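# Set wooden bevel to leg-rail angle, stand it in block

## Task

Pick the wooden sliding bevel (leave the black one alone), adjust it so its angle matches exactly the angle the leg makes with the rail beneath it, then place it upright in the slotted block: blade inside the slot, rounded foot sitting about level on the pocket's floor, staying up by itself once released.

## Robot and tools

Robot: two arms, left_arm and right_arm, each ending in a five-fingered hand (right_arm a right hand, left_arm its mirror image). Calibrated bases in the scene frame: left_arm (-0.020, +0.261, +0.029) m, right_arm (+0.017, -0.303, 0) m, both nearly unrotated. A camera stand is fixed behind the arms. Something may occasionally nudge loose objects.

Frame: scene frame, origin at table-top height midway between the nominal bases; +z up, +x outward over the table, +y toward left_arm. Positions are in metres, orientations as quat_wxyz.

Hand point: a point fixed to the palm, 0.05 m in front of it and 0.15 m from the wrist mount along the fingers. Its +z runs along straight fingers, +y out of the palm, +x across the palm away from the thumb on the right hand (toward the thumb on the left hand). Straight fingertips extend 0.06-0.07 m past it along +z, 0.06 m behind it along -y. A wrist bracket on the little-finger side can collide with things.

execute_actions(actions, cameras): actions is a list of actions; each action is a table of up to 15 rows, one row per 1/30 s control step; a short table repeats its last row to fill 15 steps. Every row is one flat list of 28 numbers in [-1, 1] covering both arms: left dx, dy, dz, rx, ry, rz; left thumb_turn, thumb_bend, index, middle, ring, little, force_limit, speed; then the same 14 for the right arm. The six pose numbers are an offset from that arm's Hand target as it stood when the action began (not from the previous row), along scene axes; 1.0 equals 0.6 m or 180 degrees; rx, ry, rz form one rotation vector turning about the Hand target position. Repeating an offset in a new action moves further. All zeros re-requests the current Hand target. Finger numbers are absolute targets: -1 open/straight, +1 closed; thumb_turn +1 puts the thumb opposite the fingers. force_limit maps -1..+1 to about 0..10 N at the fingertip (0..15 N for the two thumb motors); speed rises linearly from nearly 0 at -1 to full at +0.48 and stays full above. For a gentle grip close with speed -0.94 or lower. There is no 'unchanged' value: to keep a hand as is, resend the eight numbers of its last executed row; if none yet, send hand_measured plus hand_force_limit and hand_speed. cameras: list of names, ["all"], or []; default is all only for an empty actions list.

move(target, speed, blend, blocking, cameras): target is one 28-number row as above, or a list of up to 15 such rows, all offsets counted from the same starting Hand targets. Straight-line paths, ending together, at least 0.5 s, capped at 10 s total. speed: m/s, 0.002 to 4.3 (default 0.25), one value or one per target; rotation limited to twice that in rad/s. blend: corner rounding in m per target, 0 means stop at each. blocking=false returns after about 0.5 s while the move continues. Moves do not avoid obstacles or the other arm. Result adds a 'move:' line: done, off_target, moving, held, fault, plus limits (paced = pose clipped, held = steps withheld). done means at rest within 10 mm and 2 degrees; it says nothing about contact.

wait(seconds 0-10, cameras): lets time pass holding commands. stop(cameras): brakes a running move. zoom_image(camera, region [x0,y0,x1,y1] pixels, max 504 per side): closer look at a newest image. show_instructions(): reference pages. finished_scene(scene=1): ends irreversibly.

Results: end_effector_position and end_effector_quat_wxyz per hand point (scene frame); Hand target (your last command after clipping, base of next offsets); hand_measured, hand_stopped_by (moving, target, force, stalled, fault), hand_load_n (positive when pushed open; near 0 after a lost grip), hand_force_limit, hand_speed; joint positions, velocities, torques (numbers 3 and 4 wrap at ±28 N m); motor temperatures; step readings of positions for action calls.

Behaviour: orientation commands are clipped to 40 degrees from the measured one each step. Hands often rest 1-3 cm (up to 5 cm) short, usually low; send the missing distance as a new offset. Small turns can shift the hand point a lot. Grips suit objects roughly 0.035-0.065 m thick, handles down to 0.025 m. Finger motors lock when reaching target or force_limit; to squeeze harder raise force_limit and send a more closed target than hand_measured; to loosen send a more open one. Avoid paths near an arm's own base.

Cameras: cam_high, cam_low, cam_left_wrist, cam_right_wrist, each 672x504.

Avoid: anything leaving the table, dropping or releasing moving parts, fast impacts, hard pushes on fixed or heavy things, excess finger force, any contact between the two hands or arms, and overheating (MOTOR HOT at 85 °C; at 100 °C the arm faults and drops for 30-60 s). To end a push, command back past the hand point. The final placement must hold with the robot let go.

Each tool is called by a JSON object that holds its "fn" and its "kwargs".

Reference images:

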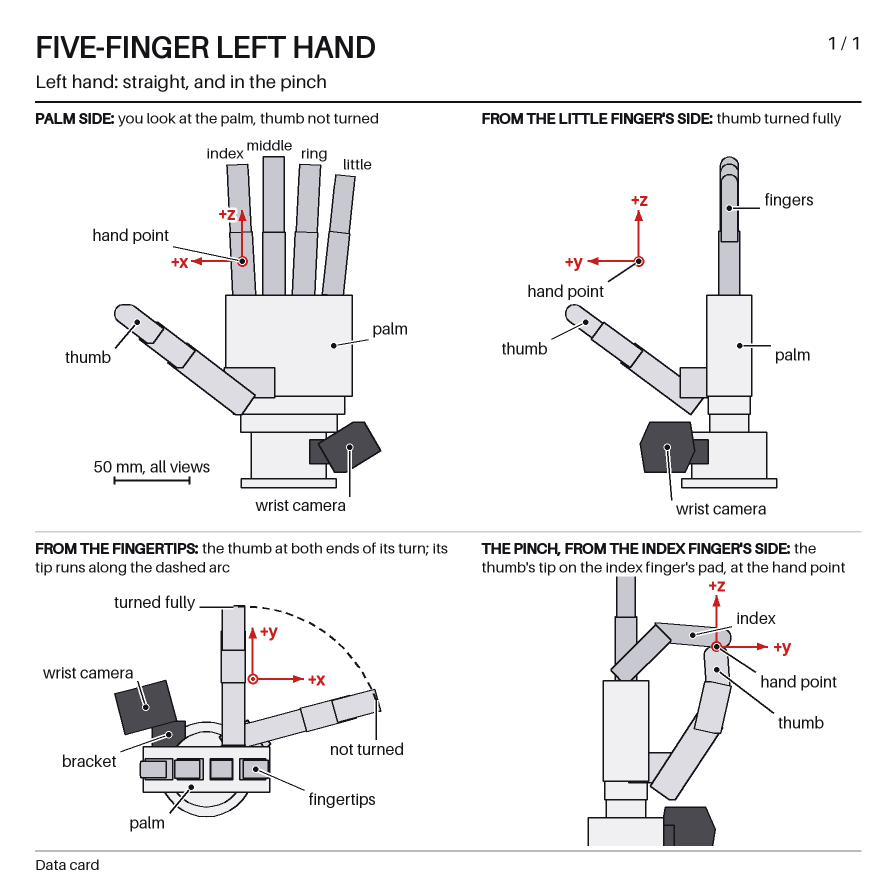

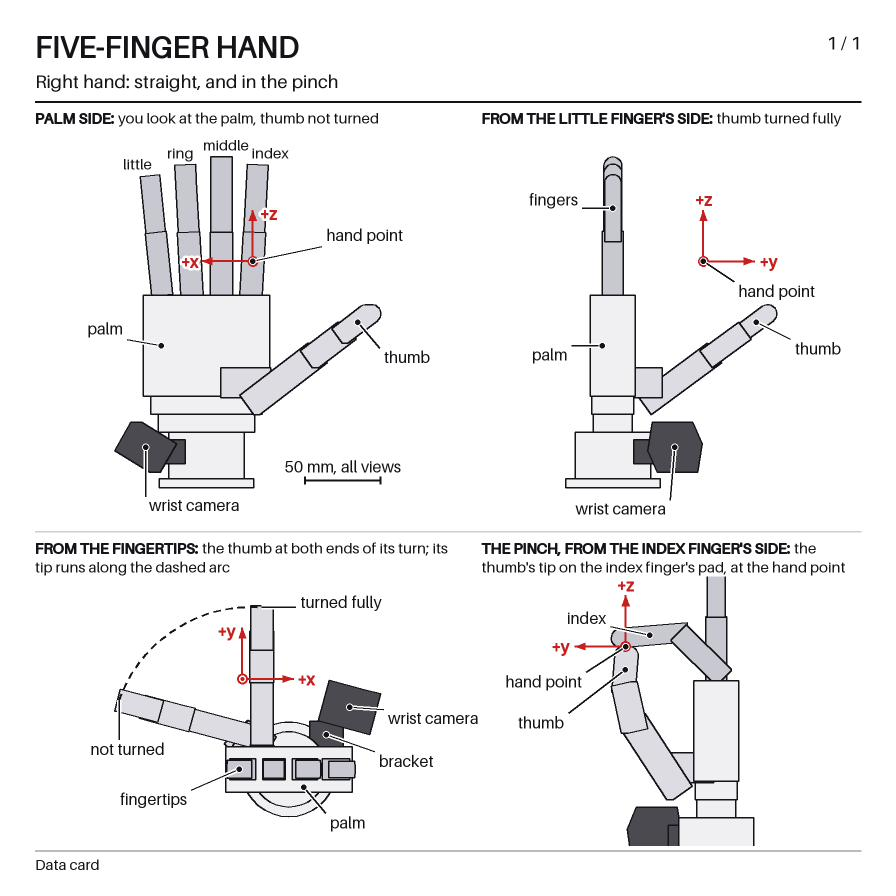

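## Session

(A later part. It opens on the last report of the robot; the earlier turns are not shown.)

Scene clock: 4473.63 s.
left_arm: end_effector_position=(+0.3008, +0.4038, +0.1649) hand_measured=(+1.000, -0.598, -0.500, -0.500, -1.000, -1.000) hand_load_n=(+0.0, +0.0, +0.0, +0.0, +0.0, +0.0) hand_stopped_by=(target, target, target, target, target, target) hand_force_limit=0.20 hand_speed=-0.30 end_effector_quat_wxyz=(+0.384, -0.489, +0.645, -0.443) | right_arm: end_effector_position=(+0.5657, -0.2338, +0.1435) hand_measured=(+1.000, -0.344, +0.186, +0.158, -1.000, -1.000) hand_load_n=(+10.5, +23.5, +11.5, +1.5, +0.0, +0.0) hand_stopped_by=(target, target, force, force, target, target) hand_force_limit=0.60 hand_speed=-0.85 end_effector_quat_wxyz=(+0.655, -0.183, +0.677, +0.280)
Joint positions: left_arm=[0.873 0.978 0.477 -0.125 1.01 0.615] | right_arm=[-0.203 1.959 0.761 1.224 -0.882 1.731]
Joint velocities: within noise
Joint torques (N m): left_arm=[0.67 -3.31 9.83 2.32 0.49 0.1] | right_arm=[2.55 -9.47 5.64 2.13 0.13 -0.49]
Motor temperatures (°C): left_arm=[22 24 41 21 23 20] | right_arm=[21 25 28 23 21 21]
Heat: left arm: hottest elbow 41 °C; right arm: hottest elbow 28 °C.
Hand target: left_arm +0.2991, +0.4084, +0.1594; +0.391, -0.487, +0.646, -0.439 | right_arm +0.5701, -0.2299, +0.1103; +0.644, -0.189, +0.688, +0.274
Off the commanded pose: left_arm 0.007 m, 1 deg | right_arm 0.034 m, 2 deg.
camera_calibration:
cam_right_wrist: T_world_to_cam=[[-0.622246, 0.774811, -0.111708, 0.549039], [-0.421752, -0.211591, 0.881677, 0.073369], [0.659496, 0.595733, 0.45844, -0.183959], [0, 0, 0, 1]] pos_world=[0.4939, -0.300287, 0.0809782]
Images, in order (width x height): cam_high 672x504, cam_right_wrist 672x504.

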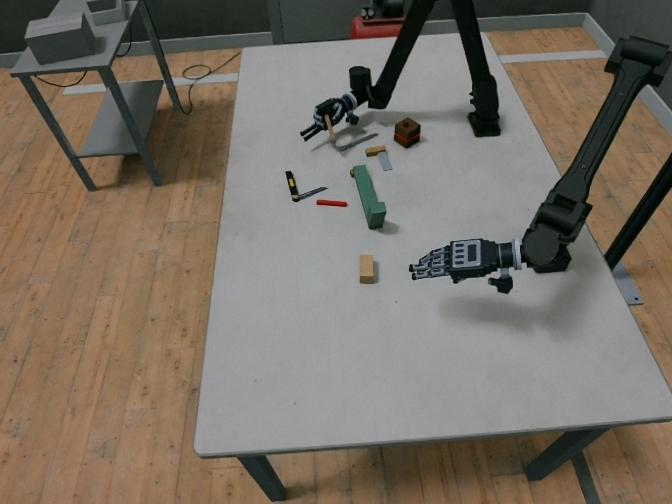

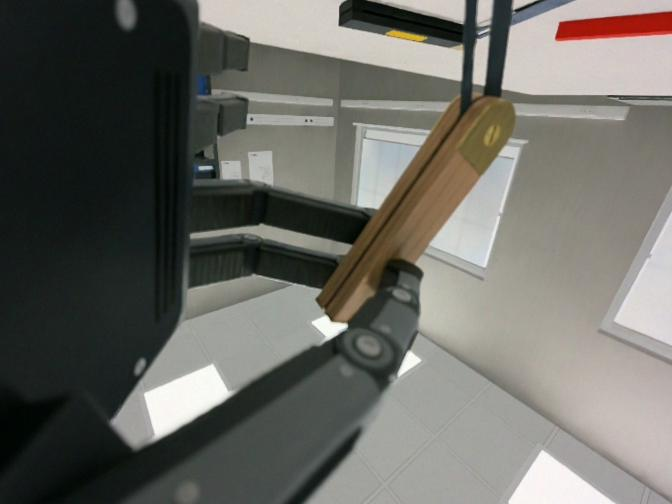

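{"fn": "move", "kwargs": {"target": [0,0,0,0,0,0,1,-0.6,-0.5,-0.5,-1,-1,0.2,-0.3,0,0,0.1,0,0,0,1,-0.34,0.65,0.65,-1,-1,0.6,-0.85], "speed": 0.1, "cameras": ["cam_low","cam_high","cam_right_wrist"]}}

{"fn": "zoom_image", "kwargs": {"camera": "cam_high", "region": [290, 60, 370, 140]}}

{"fn": "zoom_image", "kwargs": {"camera": "cam_low", "region": [40, 190, 150, 300]}}

Scene clock: 4549.73 s.
left_arm: end_effector_position=(+0.3008, +0.4038, +0.1649) hand_measured=(+1.000, -0.598, -0.500, -0.500, -1.000, -1.000) hand_load_n=(+0.0, +0.0, +0.0, +0.0, +0.0, +0.0) hand_stopped_by=(target, target, target, target, target, target) hand_force_limit=0.20 hand_speed=-0.30 end_effector_quat_wxyz=(+0.384, -0.489, +0.645, -0.443) | right_arm: end_effector_position=(+0.5685, -0.2336, +0.1676) hand_measured=(+1.000, -0.344, +0.186, +0.158, -1.000, -1.000) hand_load_n=(+0.5, +14.0, +5.5, +8.5, +0.0, +0.0) hand_stopped_by=(target, target, force, force, target, target) hand_force_limit=0.60 hand_speed=-0.85 end_effector_quat_wxyz=(+0.644, -0.185, +0.689, +0.275)
Joint positions: left_arm=[0.873 0.978 0.477 -0.125 1.01 0.615] | right_arm=[-0.203 1.857 0.761 1.066 -0.879 1.688]
Joint torques (N m): left_arm=[0.67 -3.31 9.84 2.33 0.49 0.1] | right_arm=[2.67 -14.68 5.97 1.78 0.03 -0.02]
Heat: left arm: hottest elbow 41 °C; right arm: hottest elbow 27 °C.
Hand target: left_arm +0.2991, +0.4084, +0.1594; +0.391, -0.487, +0.646, -0.439 | right_arm +0.5701, -0.2299, +0.1702; +0.644, -0.189, +0.688, +0.274
Off the commanded pose: left_arm 0.007 m, 1 deg | right_arm 0.005 m, 1 deg.
move: done
camera_calibration:
cam_right_wrist: T_world_to_cam=[[-0.623374, 0.774026, -0.110856, 0.553672], [-0.39707, -0.191226, 0.897646, 0.0414207], [0.673602, 0.603587, 0.426547, -0.197893], [0, 0, 0, 1]] pos_world=[0.494893, -0.30119, 0.108607]
Images, in order (width x height): cam_high 672x504, cam_low 672x504, cam_right_wrist 672x504.

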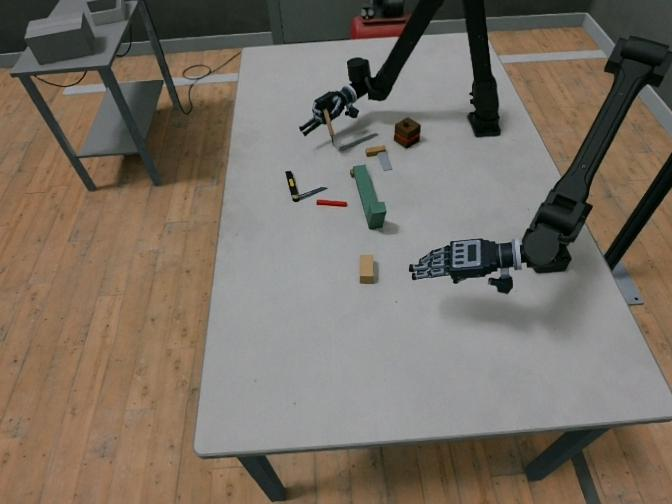

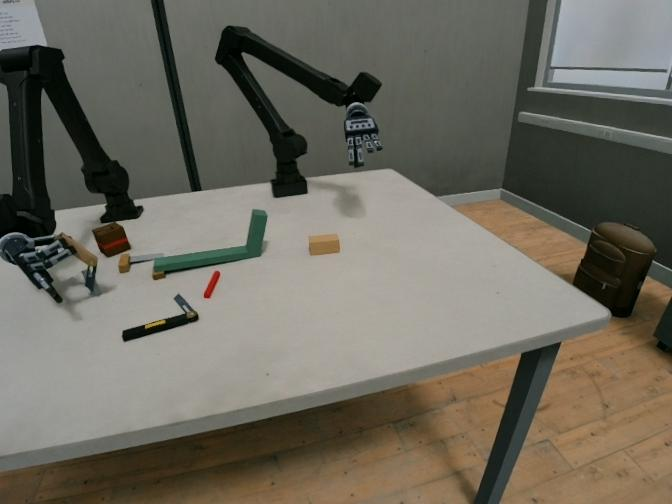

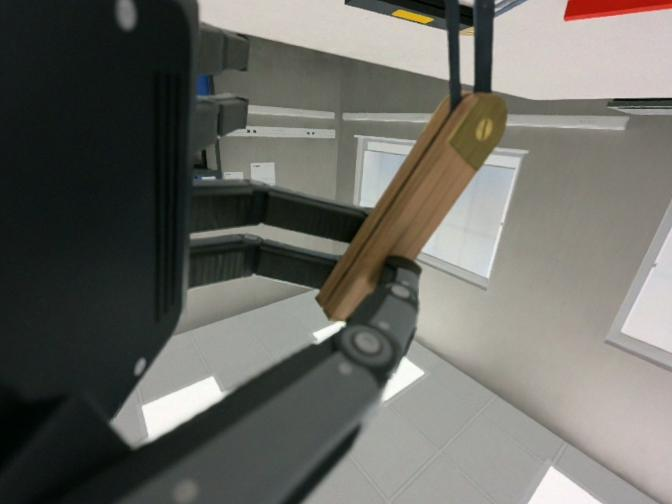

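Scaled by 6.300 from the camera's 672x504 image, which has a finer 960x720 frame.

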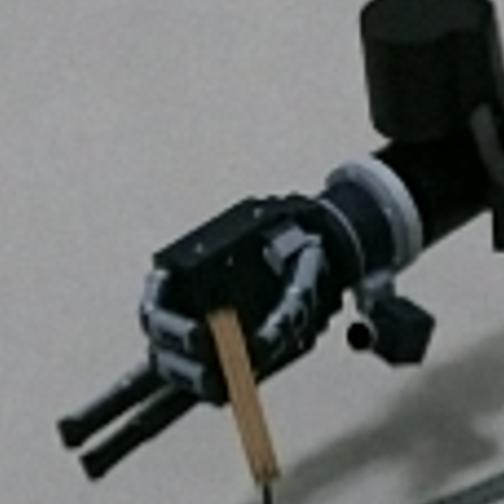

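Scaled by 4.582 from the camera's 672x504 image, which has a finer 960x720 frame.

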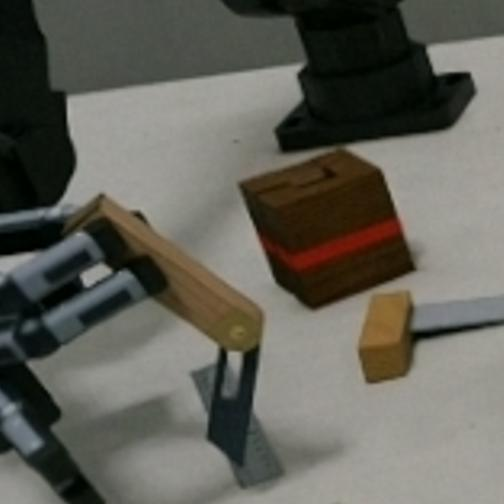

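{"fn": "zoom_image", "kwargs": {"camera": "cam_high", "region": [310, 100, 360, 150]}}

{"fn": "zoom_image", "kwargs": {"camera": "cam_right_wrist", "region": [300, 0, 560, 340]}}

Scaled by 10.080 from the camera's 672x504 image, which has a finer 960x720 frame.

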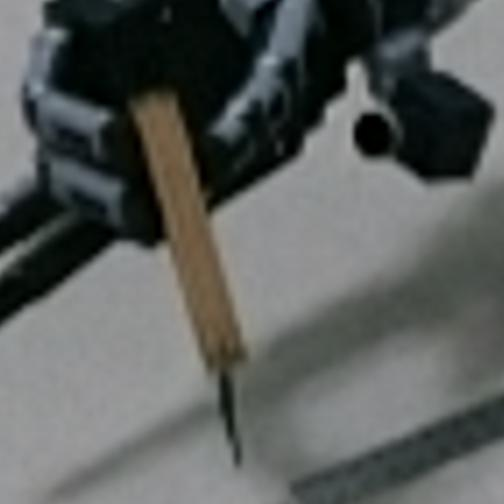

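Scaled by 1.482 from the camera's 672x504 image, which has a finer 960x720 frame.

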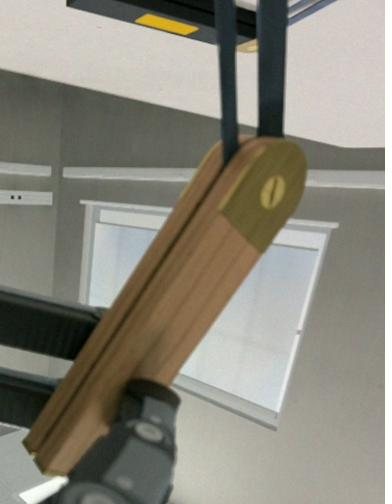

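{"fn": "move", "kwargs": {"target": [0,0,0,0,0,0,1,-0.6,-0.5,-0.5,-1,-1,0.2,-0.3,0,0,0,0.0111,-0.0459,0,1,-0.34,0.65,0.65,-1,-1,0.6,-0.85], "speed": 0.1, "cameras": ["cam_low","cam_high"]}}

{"fn": "zoom_image", "kwargs": {"camera": "cam_high", "region": [310, 100, 360, 150]}}

{"fn": "zoom_image", "kwargs": {"camera": "cam_low", "region": [40, 190, 150, 300]}}

Scene clock: 4615.23 s.
left_arm: end_effector_position=(+0.3008, +0.4038, +0.1649) hand_measured=(+1.000, -0.598, -0.500, -0.500, -1.000, -1.000) hand_load_n=(+0.0, +0.0, +0.0, +0.0, +0.0, +0.0) hand_stopped_by=(target, target, target, target, target, target) hand_force_limit=0.20 hand_speed=-0.30 end_effector_quat_wxyz=(+0.384, -0.489, +0.645, -0.443) | right_arm: end_effector_position=(+0.5617, -0.2326, +0.1717) hand_measured=(+1.000, -0.344, +0.186, +0.158, -1.000, -1.000) hand_load_n=(+0.5, +14.0, +5.5, +8.5, +0.0, -0.5) hand_stopped_by=(target, target, force, force, target, target) hand_force_limit=0.60 hand_speed=-0.85 end_effector_quat_wxyz=(+0.691, -0.195, +0.642, +0.269)
Joint positions: left_arm=[0.873 0.978 0.477 -0.125 1.01 0.615] | right_arm=[-0.199 1.941 0.761 1.337 -0.869 1.767]
Joint torques (N m): left_arm=[0.67 -3.37 9.84 2.33 0.49 0.09] | right_arm=[2.78 -12.34 7.43 3.17 0.19 0.2]
Heat: left arm: hottest elbow 41 °C; right arm: hottest shoulder 27 °C.
Hand target: left_arm +0.2991, +0.4084, +0.1594; +0.391, -0.487, +0.646, -0.439 | right_arm +0.5701, -0.2298, +0.1702; +0.695, -0.197, +0.635, +0.272
Off the commanded pose: left_arm 0.007 m, 1 deg | right_arm 0.009 m, 1 deg.
move: done
Images, in order (width x height): cam_high 672x504, cam_low 672x504.

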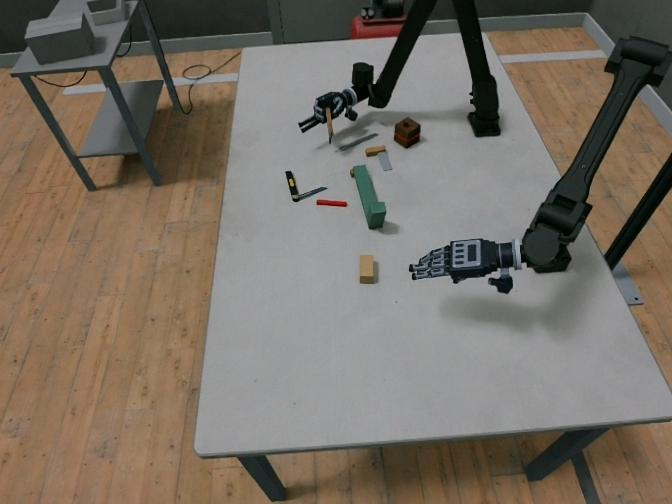

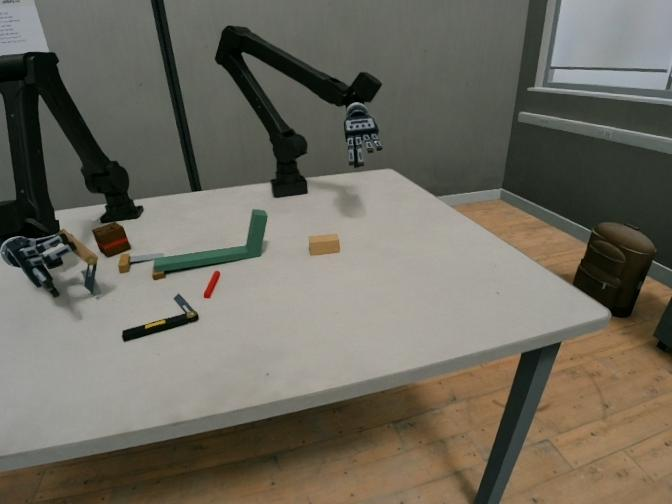

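Scaled by 10.080 from the camera's 672x504 image, which has a finer 960x720 frame.

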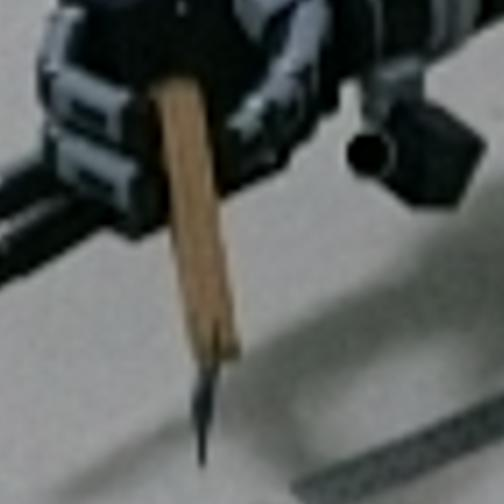

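Scaled by 4.582 from the camera's 672x504 image, which has a finer 960x720 frame.

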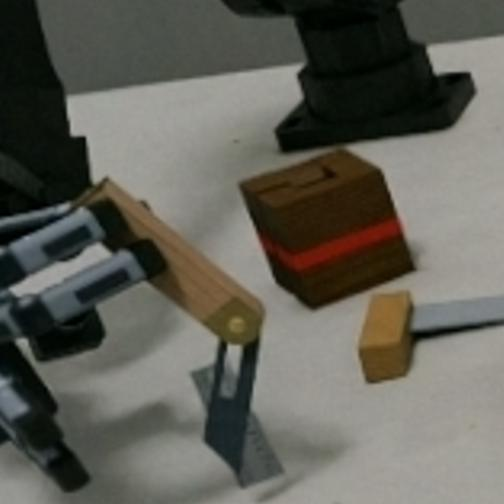

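{"fn": "move", "kwargs": {"target": [0,0,0,0,0,0,1,-0.6,-0.5,-0.5,-1,-1,0.2,-0.3,0,0,-0.075,0,0,0,1,-0.34,0.65,0.65,-1,-1,0.6,-0.85], "speed": 0.05, "cameras": ["cam_low","cam_high"]}}

{"fn": "zoom_image", "kwargs": {"camera": "cam_low", "region": [50, 220, 150, 320]}}

Scene clock: 4627.67 s.
left_arm: end_effector_position=(+0.3008, +0.4038, +0.1649) hand_measured=(+1.000, -0.598, -0.500, -0.500, -1.000, -1.000) hand_load_n=(+0.0, +0.0, +0.0, +0.0, +0.0, +0.0) hand_stopped_by=(target, target, target, target, target, target) hand_force_limit=0.20 hand_speed=-0.30 end_effector_quat_wxyz=(+0.384, -0.489, +0.645, -0.443) | right_arm: end_effector_position=(+0.5639, -0.2341, +0.1465) hand_measured=(+1.000, -0.344, +0.186, +0.158, -1.000, -1.000) hand_load_n=(+6.5, +19.0, +9.0, +3.5, +0.0, +0.0) hand_stopped_by=(target, target, force, force, target, target) hand_force_limit=0.60 hand_speed=-0.85 end_effector_quat_wxyz=(+0.700, -0.193, +0.630, +0.273)
Joint positions: left_arm=[0.873 0.978 0.477 -0.125 1.01 0.615] | right_arm=[-0.199 2.05 0.787 1.466 -0.868 1.802]
Joint torques (N m): left_arm=[0.67 -3.31 9.84 2.35 0.49 0.1] | right_arm=[3.14 -10.93 5.83 2.39 0.2 -0.23]
Heat: left arm: hottest elbow 41 °C; right arm: hottest elbow 28 °C.
Hand target: left_arm +0.2991, +0.4084, +0.1594; +0.391, -0.487, +0.646, -0.439 | right_arm +0.5701, -0.2298, +0.1253; +0.695, -0.198, +0.635, +0.272
Off the commanded pose: left_arm 0.007 m, 1 deg | right_arm 0.023 m, 1 deg.
move: off_target (right_arm)
Images, in order (width x height): cam_high 672x504, cam_low 672x504.

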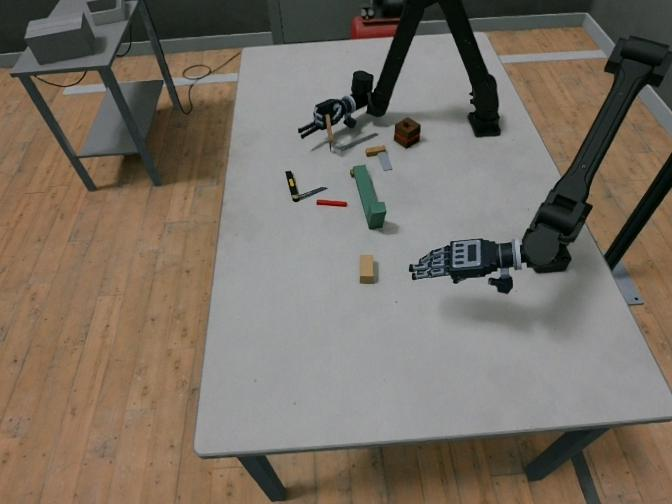

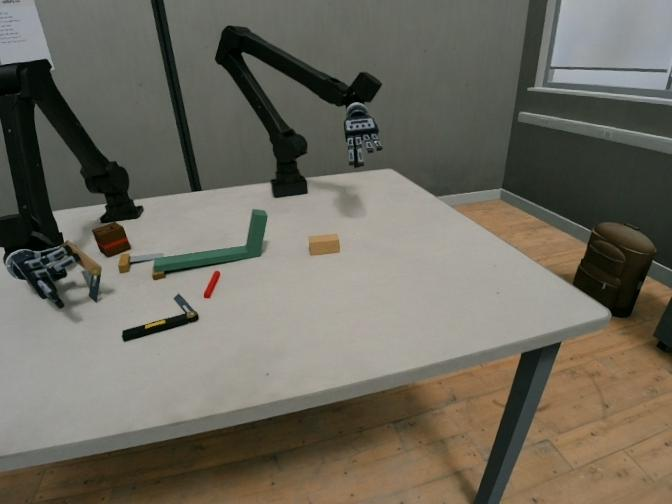

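Scaled by 5.040 from the camera's 672x504 image, which has a finer 960x720 frame.

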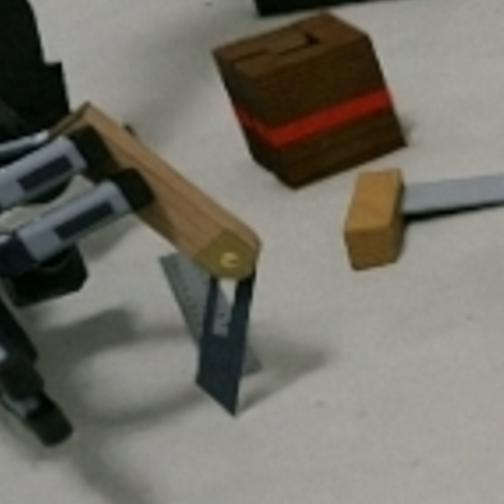

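{"fn": "move", "kwargs": {"target": [[0,0,0,0,0,0,1,-0.6,-0.5,-0.5,-1,-1,0.2,-0.3,0,0,0.075,0,0,0,1,-0.34,0.65,0.65,-1,-1,0.6,-0.85],[0,0,0,0,0,0,1,-0.6,-0.5,-0.5,-1,-1,0.2,-0.3,0,0,0.075,-0.0648,-0.0157,0,1,-0.34,0.65,0.65,-1,-1,0.6,-0.85],[0,0,0,0,0,0,1,-0.6,-0.5,-0.5,-1,-1,0.2,-0.3,0,0,-0.01,-0.0648,-0.0157,0,1,-0.34,0.65,0.65,-1,-1,0.6,-0.85]], "speed": [0.08,0.1,0.05], "cameras": ["cam_low","cam_high"]}}

{"fn": "zoom_image", "kwargs": {"camera": "cam_low", "region": [50, 220, 150, 320]}}

Scene clock: 4724.83 s.
left_arm: end_effector_position=(+0.3008, +0.4038, +0.1649) hand_measured=(+1.000, -0.598, -0.500, -0.500, -1.000, -1.000) hand_load_n=(+0.0, +0.0, +0.0, +0.0, +0.0, +0.0) hand_stopped_by=(target, target, target, target, target, target) hand_force_limit=0.20 hand_speed=-0.30 end_effector_quat_wxyz=(+0.384, -0.489, +0.645, -0.443) | right_arm: end_effector_position=(+0.5641, -0.2241, +0.1460) hand_measured=(+1.000, -0.344, +0.186, +0.158, -1.000, -1.000) hand_load_n=(+4.0, +16.0, +8.0, +5.5, +0.0, +0.0) hand_stopped_by=(target, target, force, force, target, target) hand_force_limit=0.60 hand_speed=-0.85 end_effector_quat_wxyz=(+0.696, -0.278, +0.630, +0.203)
Joint positions: left_arm=[0.873 0.978 0.477 -0.125 1.01 0.615] | right_arm=[-0.198 1.948 0.787 1.246 -0.907 1.504]
Joint torques (N m): left_arm=[0.73 -3.31 9.84 2.35 0.48 0.1] | right_arm=[1.38 -10.46 5.97 2.19 0.11 -0.17]
Heat: left arm: hottest elbow 41 °C; right arm: hottest shoulder 27 °C.
Hand target: left_arm +0.2991, +0.4084, +0.1594; +0.391, -0.487, +0.646, -0.439 | right_arm +0.5701, -0.2298, +0.1191; +0.687, -0.274, +0.642, +0.201
Off the commanded pose: left_arm 0.007 m, 1 deg | right_arm 0.028 m, 2 deg.
move: off_target (right_arm)
Images, in order (width x height): cam_high 672x504, cam_low 672x504.

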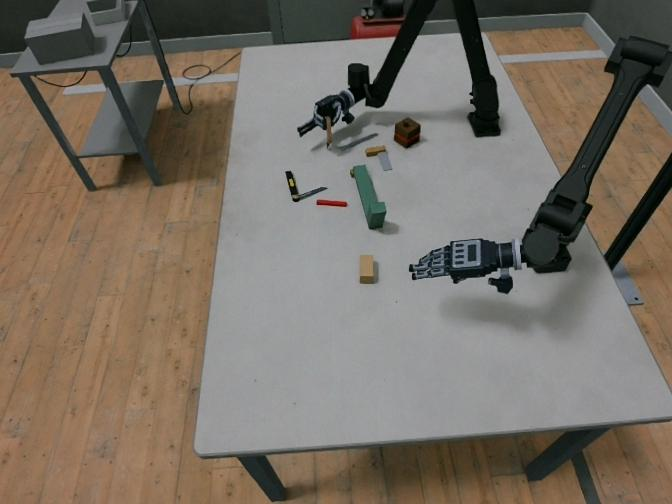

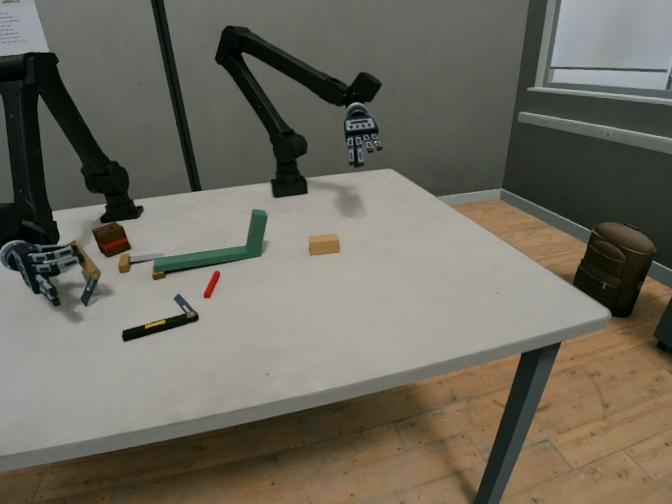

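Scaled by 5.040 from the camera's 672x504 image, which has a finer 960x720 frame.

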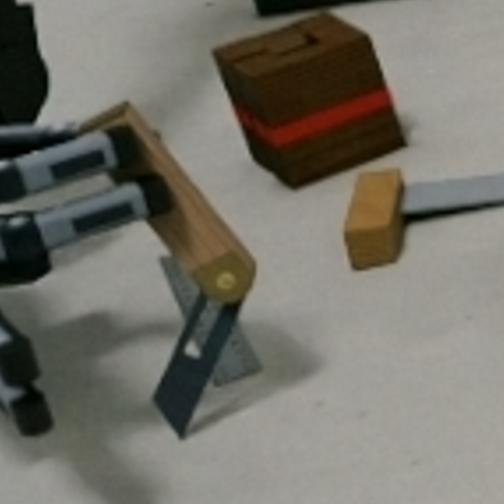

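{"fn": "wait", "kwargs": {"seconds": 0.1, "cameras": ["cam_low","cam_right_wrist"]}}

{"fn": "zoom_image", "kwargs": {"camera": "cam_low", "region": [50, 220, 150, 320]}}

Scene clock: 4751.57 s.
left_arm: end_effector_position=(+0.3008, +0.4038, +0.1649) hand_measured=(+1.000, -0.598, -0.500, -0.500, -1.000, -1.000) hand_load_n=(+0.0, +0.0, -0.5, +0.0, +0.0, +0.0) hand_stopped_by=(target, target, target, target, target, target) hand_force_limit=0.20 hand_speed=-0.30 end_effector_quat_wxyz=(+0.384, -0.489, +0.645, -0.443) | right_arm: end_effector_position=(+0.5641, -0.2241, +0.1460) hand_measured=(+1.000, -0.344, +0.186, +0.158, -1.000, -1.000) hand_load_n=(+4.5, +16.0, +8.0, +5.5, +0.0, +0.0) hand_stopped_by=(target, target, force, force, target, target) hand_force_limit=0.60 hand_speed=-0.85 end_effector_quat_wxyz=(+0.696, -0.278, +0.630, +0.203)
Joint positions: left_arm=[0.873 0.978 0.477 -0.125 1.01 0.615] | right_arm=[-0.198 1.948 0.787 1.246 -0.907 1.504]
Joint torques (N m): left_arm=[0.67 -3.31 9.83 2.33 0.49 0.09] | right_arm=[1.38 -10.29 5.96 2.21 0.1 -0.17]
Heat: left arm: hottest elbow 41 °C; right arm: hottest elbow 27 °C.
Hand target: left_arm +0.2991, +0.4084, +0.1594; +0.391, -0.487, +0.646, -0.439 | right_arm +0.5701, -0.2298, +0.1191; +0.687, -0.274, +0.642, +0.201
Off the commanded pose: left_arm 0.007 m, 1 deg | right_arm 0.028 m, 2 deg.
wait: 0.10 s; at rest from the start
camera_calibration:
cam_right_wrist: T_world_to_cam=[[-0.58907, 0.715301, -0.375952, 0.5473], [-0.589063, -0.0616278, 0.805733, 0.211678], [0.553173, 0.696093, 0.457661, -0.107319], [0, 0, 0, 1]] pos_world=[0.506456, -0.303735, 0.0843186]
Images, in order (width x height): cam_low 672x504, cam_right_wrist 672x504.

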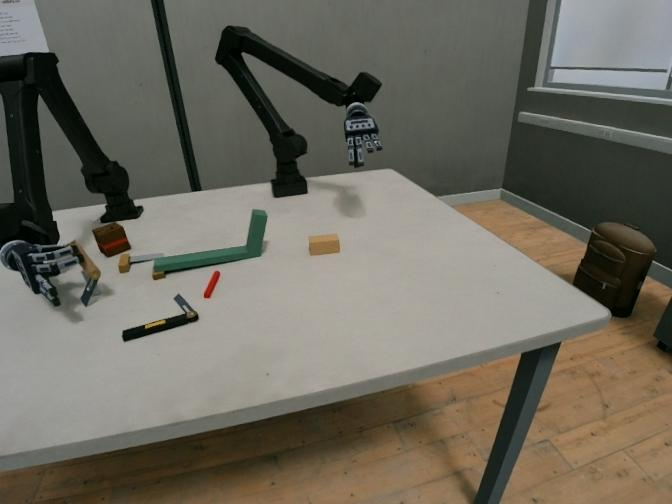

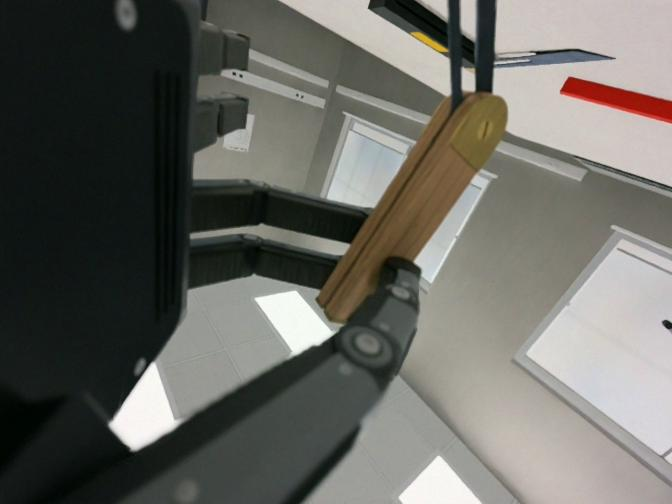

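Scaled by 5.040 from the camera's 672x504 image, which has a finer 960x720 frame.

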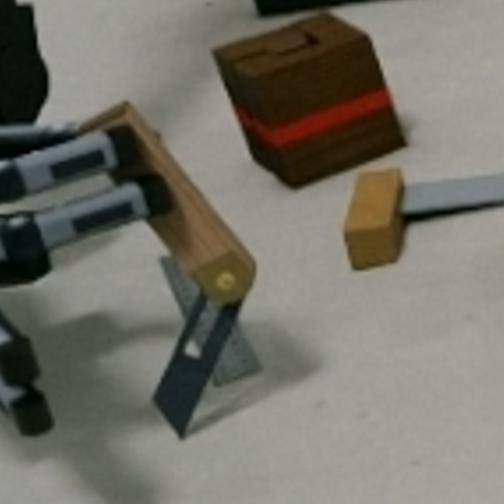

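{"fn": "zoom_image", "kwargs": {"camera": "cam_right_wrist", "region": [290, 60, 530, 340]}}

Scaled by 1.800 from the camera's 672x504 image, which has a finer 960x720 frame.

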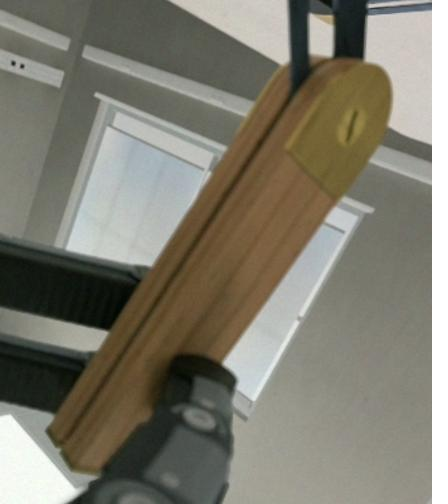

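{"fn": "zoom_image", "kwargs": {"camera": "cam_right_wrist", "region": [300, 230, 440, 340]}}

{"fn": "zoom_image", "kwargs": {"camera": "cam_right_wrist", "region": [410, 60, 530, 180]}}

Scaled by 3.600 from the camera's 672x504 image, which has a finer 960x720 frame.

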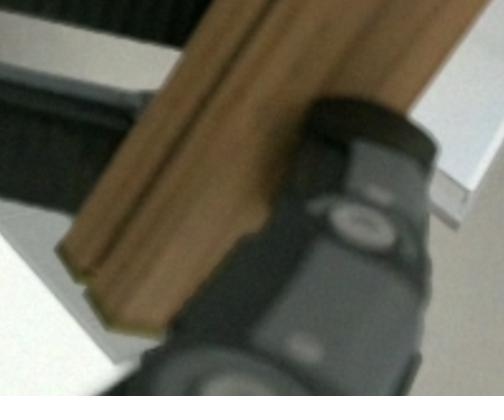

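Scaled by 4.200 from the camera's 672x504 image, which has a finer 960x720 frame.

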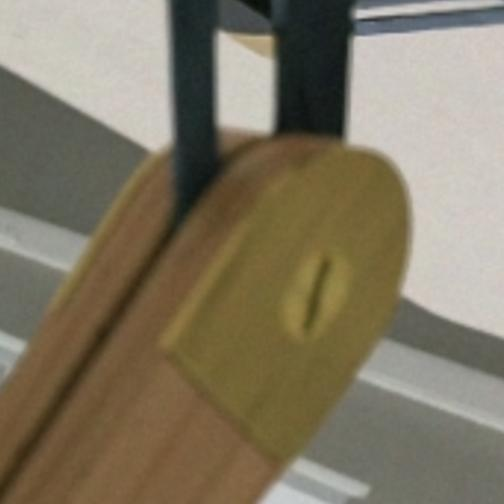

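{"fn": "move", "kwargs": {"target": [[0,0,0,0,0,0,1,-0.6,-0.5,-0.5,-1,-1,0.2,-0.3,0,0,0.18,0,0,0,1,-0.34,0.65,0.65,-1,-1,0.6,-0.85],[0,0,0,0,0,0,1,-0.6,-0.5,-0.5,-1,-1,0.2,-0.3,-0.28,-0.05,0.24,-0.05,-0.002,0.0665,1,-0.34,0.65,0.65,-1,-1,0.6,-0.85],[0,0,0,0,0,0,1,-0.6,-0.5,-0.5,-1,-1,0.2,-0.3,-0.4235,-0.037,0.2015,-0.1003,-0.0037,0.133,1,-0.34,0.65,0.65,-1,-1,0.6,-0.85]], "speed": [0.08,0.12,0.1], "blend": [0.02,0.02,0], "cameras": ["cam_high","cam_low","cam_right_wrist"]}}

Scene clock: 5080.37 s.
left_arm: end_effector_position=(+0.3008, +0.4038, +0.1649) hand_measured=(+1.000, -0.598, -0.500, -0.500, -1.000, -1.000) hand_load_n=(+0.0, +0.0, +0.0, +0.0, +0.0, +0.0) hand_stopped_by=(target, target, target, target, target, target) hand_force_limit=0.20 hand_speed=-0.30 end_effector_quat_wxyz=(+0.384, -0.489, +0.645, -0.443) | right_arm: end_effector_position=(+0.3048, -0.2484, +0.2324) hand_measured=(+1.000, -0.344, +0.186, +0.158, -1.000, -1.000) hand_load_n=(+0.5, +14.0, +5.0, +8.5, +0.0, +0.0) hand_stopped_by=(target, target, force, force, target, target) hand_force_limit=0.60 hand_speed=-0.85 end_effector_quat_wxyz=(+0.583, -0.496, +0.598, +0.239)
Joint positions: left_arm=[0.873 0.978 0.477 -0.125 1.01 0.615] | right_arm=[-0.507 1.247 0.767 -1.22 -1.36 -0.435]
Joint torques (N m): left_arm=[0.67 -3.31 9.84 2.32 0.49 0.1] | right_arm=[2.84 -5.66 11.92 -0.2 -0.83 0]
Heat: left arm: hottest elbow 40 °C; right arm: hottest elbow 27 °C.
Hand target: left_arm +0.2991, +0.4084, +0.1594; +0.391, -0.487, +0.646, -0.439 | right_arm +0.3160, -0.2522, +0.2401; +0.583, -0.505, +0.591, +0.234
Off the commanded pose: left_arm 0.007 m, 1 deg | right_arm 0.014 m, 1 deg.
move: off_target (right_arm)
camera_calibration:
cam_right_wrist: T_world_to_cam=[[-0.805657, 0.295003, -0.513702, 0.438074], [-0.544352, -0.026632, 0.838434, -0.0246987], [0.23366, 0.955125, 0.182042, 0.239313], [0, 0, 0, 1]] pos_world=[0.283575, -0.358465, 0.202182]
Images, in order (width x height): cam_high 672x504, cam_low 672x504, cam_right_wrist 672x504.

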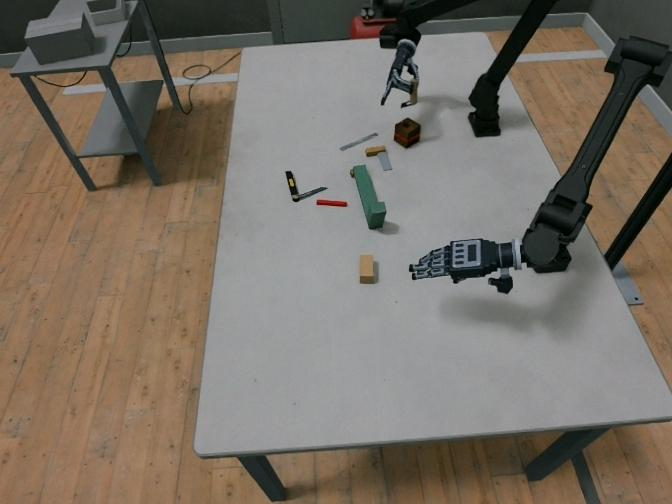

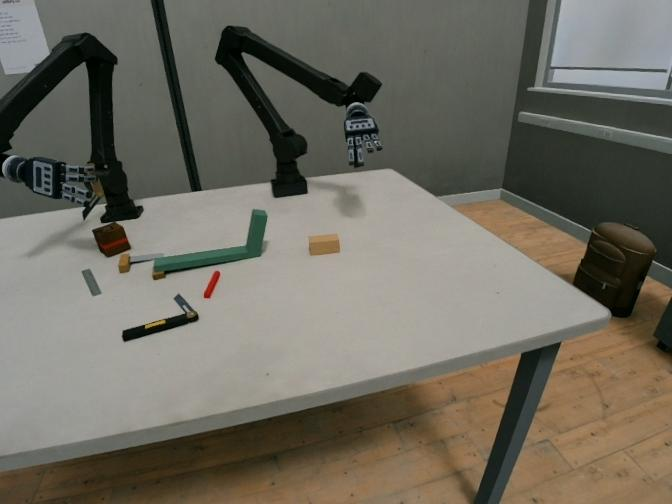

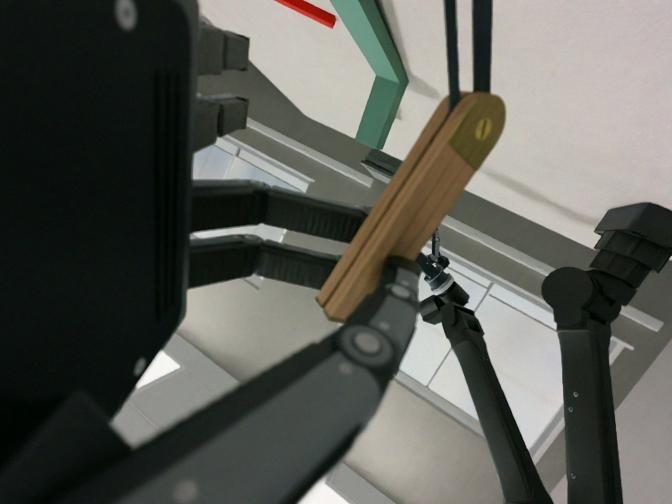

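{"fn": "zoom_image", "kwargs": {"camera": "cam_low", "region": [40, 160, 150, 270]}}

{"fn": "zoom_image", "kwargs": {"camera": "cam_high", "region": [370, 60, 450, 160]}}

{"fn": "zoom_image", "kwargs": {"camera": "cam_right_wrist", "region": [300, 60, 530, 340]}}

Scaled by 4.582 from the camera's 672x504 image, which has a finer 960x720 frame.

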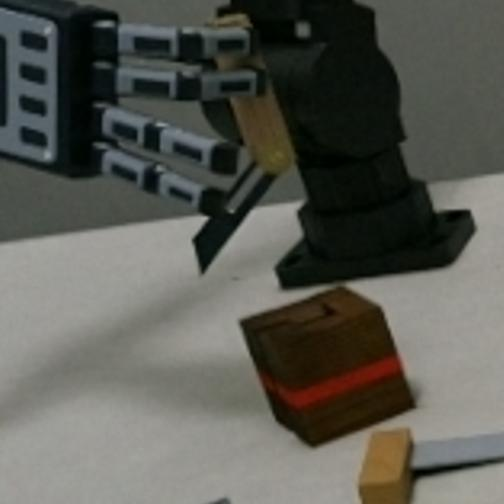

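Scaled by 5.040 from the camera's 672x504 image, which has a finer 960x720 frame.

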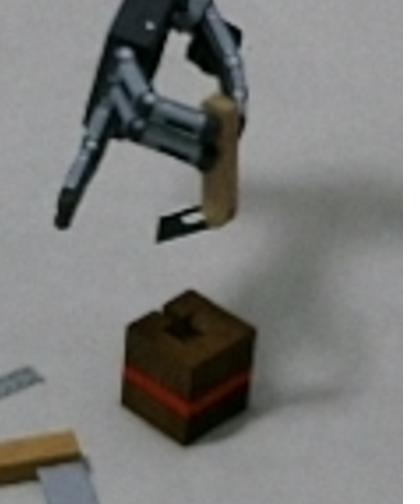

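Scaled by 1.800 from the camera's 672x504 image, which has a finer 960x720 frame.

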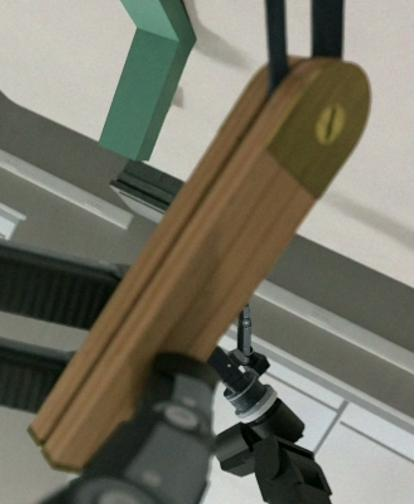

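{"fn": "zoom_image", "kwargs": {"camera": "cam_high", "region": [392, 72, 432, 152]}}

Scaled by 6.300 from the camera's 672x504 image, which has a finer 960x720 frame.

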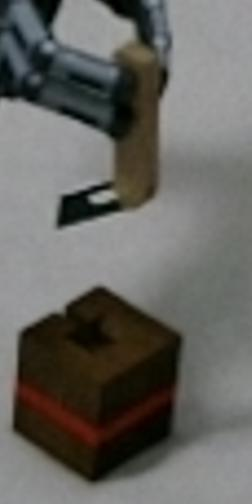

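{"fn": "move", "kwargs": {"target": [0,0,0,0,0,0,1,-0.6,-0.5,-0.5,-1,-1,0.2,-0.3,0.02,0.0083,-0.05,0,-0.0167,0,1,-0.34,0.65,0.65,-1,-1,0.6,-0.85], "speed": 0.05, "cameras": ["cam_high","cam_low","cam_right_wrist"]}}

{"fn": "zoom_image", "kwargs": {"camera": "cam_high", "region": [385, 72, 435, 152]}}

{"fn": "zoom_image", "kwargs": {"camera": "cam_low", "region": [70, 170, 150, 260]}}

Scene clock: 5170.00 s.
left_arm: end_effector_position=(+0.3008, +0.4038, +0.1649) hand_measured=(+1.000, -0.598, -0.500, -0.500, -1.000, -1.000) hand_load_n=(+0.0, -0.5, +0.0, +0.0, +0.0, +0.0) hand_stopped_by=(target, target, target, target, target, target) hand_force_limit=0.20 hand_speed=-0.30 end_effector_quat_wxyz=(+0.384, -0.489, +0.645, -0.443) | right_arm: end_effector_position=(+0.3314, -0.2520, +0.2176) hand_measured=(+1.000, -0.344, +0.186, +0.158, -1.000, -1.000) hand_load_n=(+1.0, +14.0, +5.5, +9.0, +0.0, +0.0) hand_stopped_by=(target, target, force, force, target, target) hand_force_limit=0.60 hand_speed=-0.85 end_effector_quat_wxyz=(+0.602, -0.517, +0.571, +0.208)
Joint positions: left_arm=[0.873 0.978 0.477 -0.125 1.01 0.615] | right_arm=[-0.476 1.287 0.767 -0.969 -1.381 -0.32]
Joint torques (N m): left_arm=[0.67 -3.37 9.84 2.35 0.48 0.09] | right_arm=[2.78 -6.95 6.12 1.17 -1.05 0.19]
Motor temperatures (°C): left_arm=[22 23 40 21 23 20] | right_arm=[21 25 34 23 22 21]
Heat: left arm: hottest elbow 40 °C; right arm: hottest elbow 34 °C.
Hand target: left_arm +0.2991, +0.4084, +0.1594; +0.391, -0.487, +0.646, -0.439 | right_arm +0.3280, -0.2472, +0.2101; +0.599, -0.511, +0.576, +0.221
Off the commanded pose: left_arm 0.007 m, 1 deg | right_arm 0.010 m, 2 deg.
move: done
camera_calibration:
cam_right_wrist: T_world_to_cam=[[-0.755085, 0.272816, -0.596169, 0.448529], [-0.621389, -0.00779152, 0.783463, 0.044232], [0.209097, 0.962035, 0.175408, 0.250554], [0, 0, 0, 1]] pos_world=[0.313773, -0.363063, 0.188795]
Images, in order (width x height): cam_high 672x504, cam_low 672x504, cam_right_wrist 672x504.

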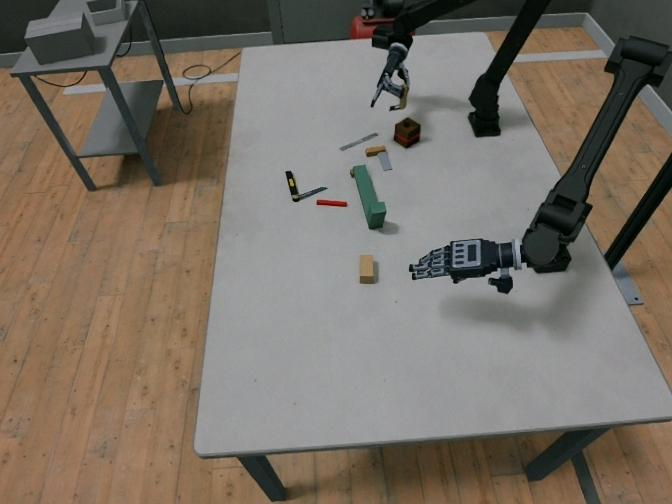

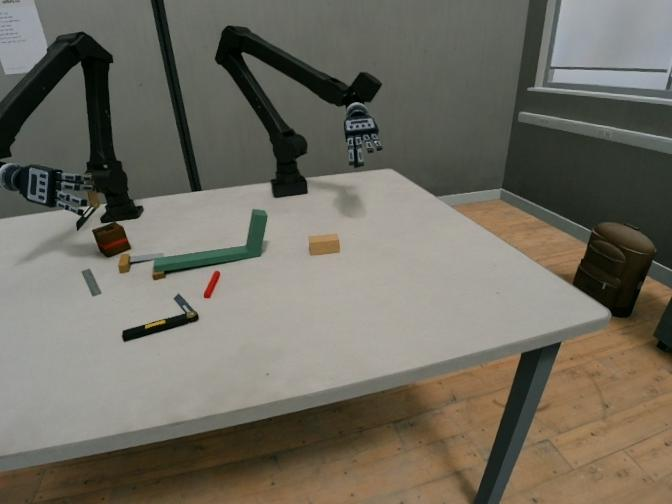

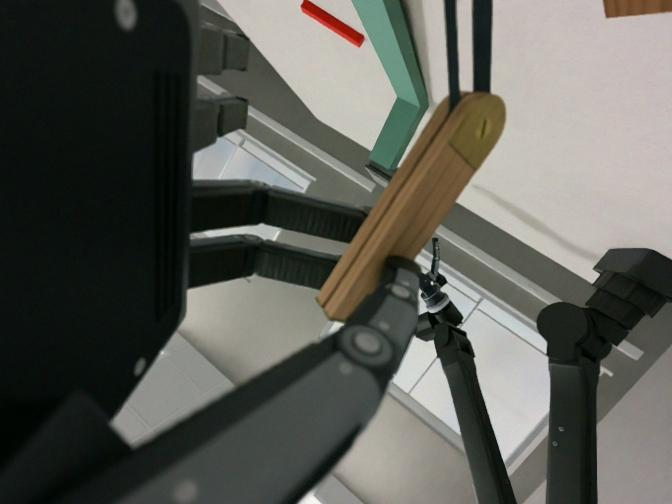

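Scaled by 6.300 from the camera's 672x504 image, which has a finer 960x720 frame.

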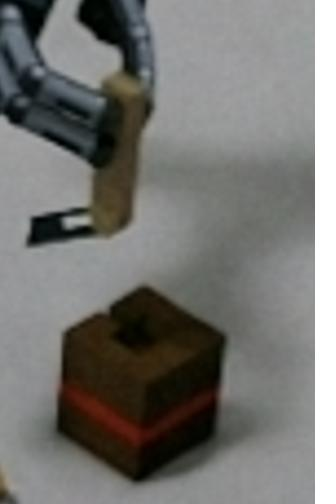

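Scaled by 5.600 from the camera's 672x504 image, which has a finer 960x720 frame.

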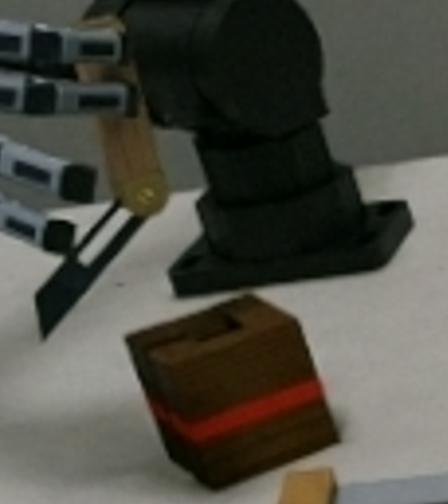

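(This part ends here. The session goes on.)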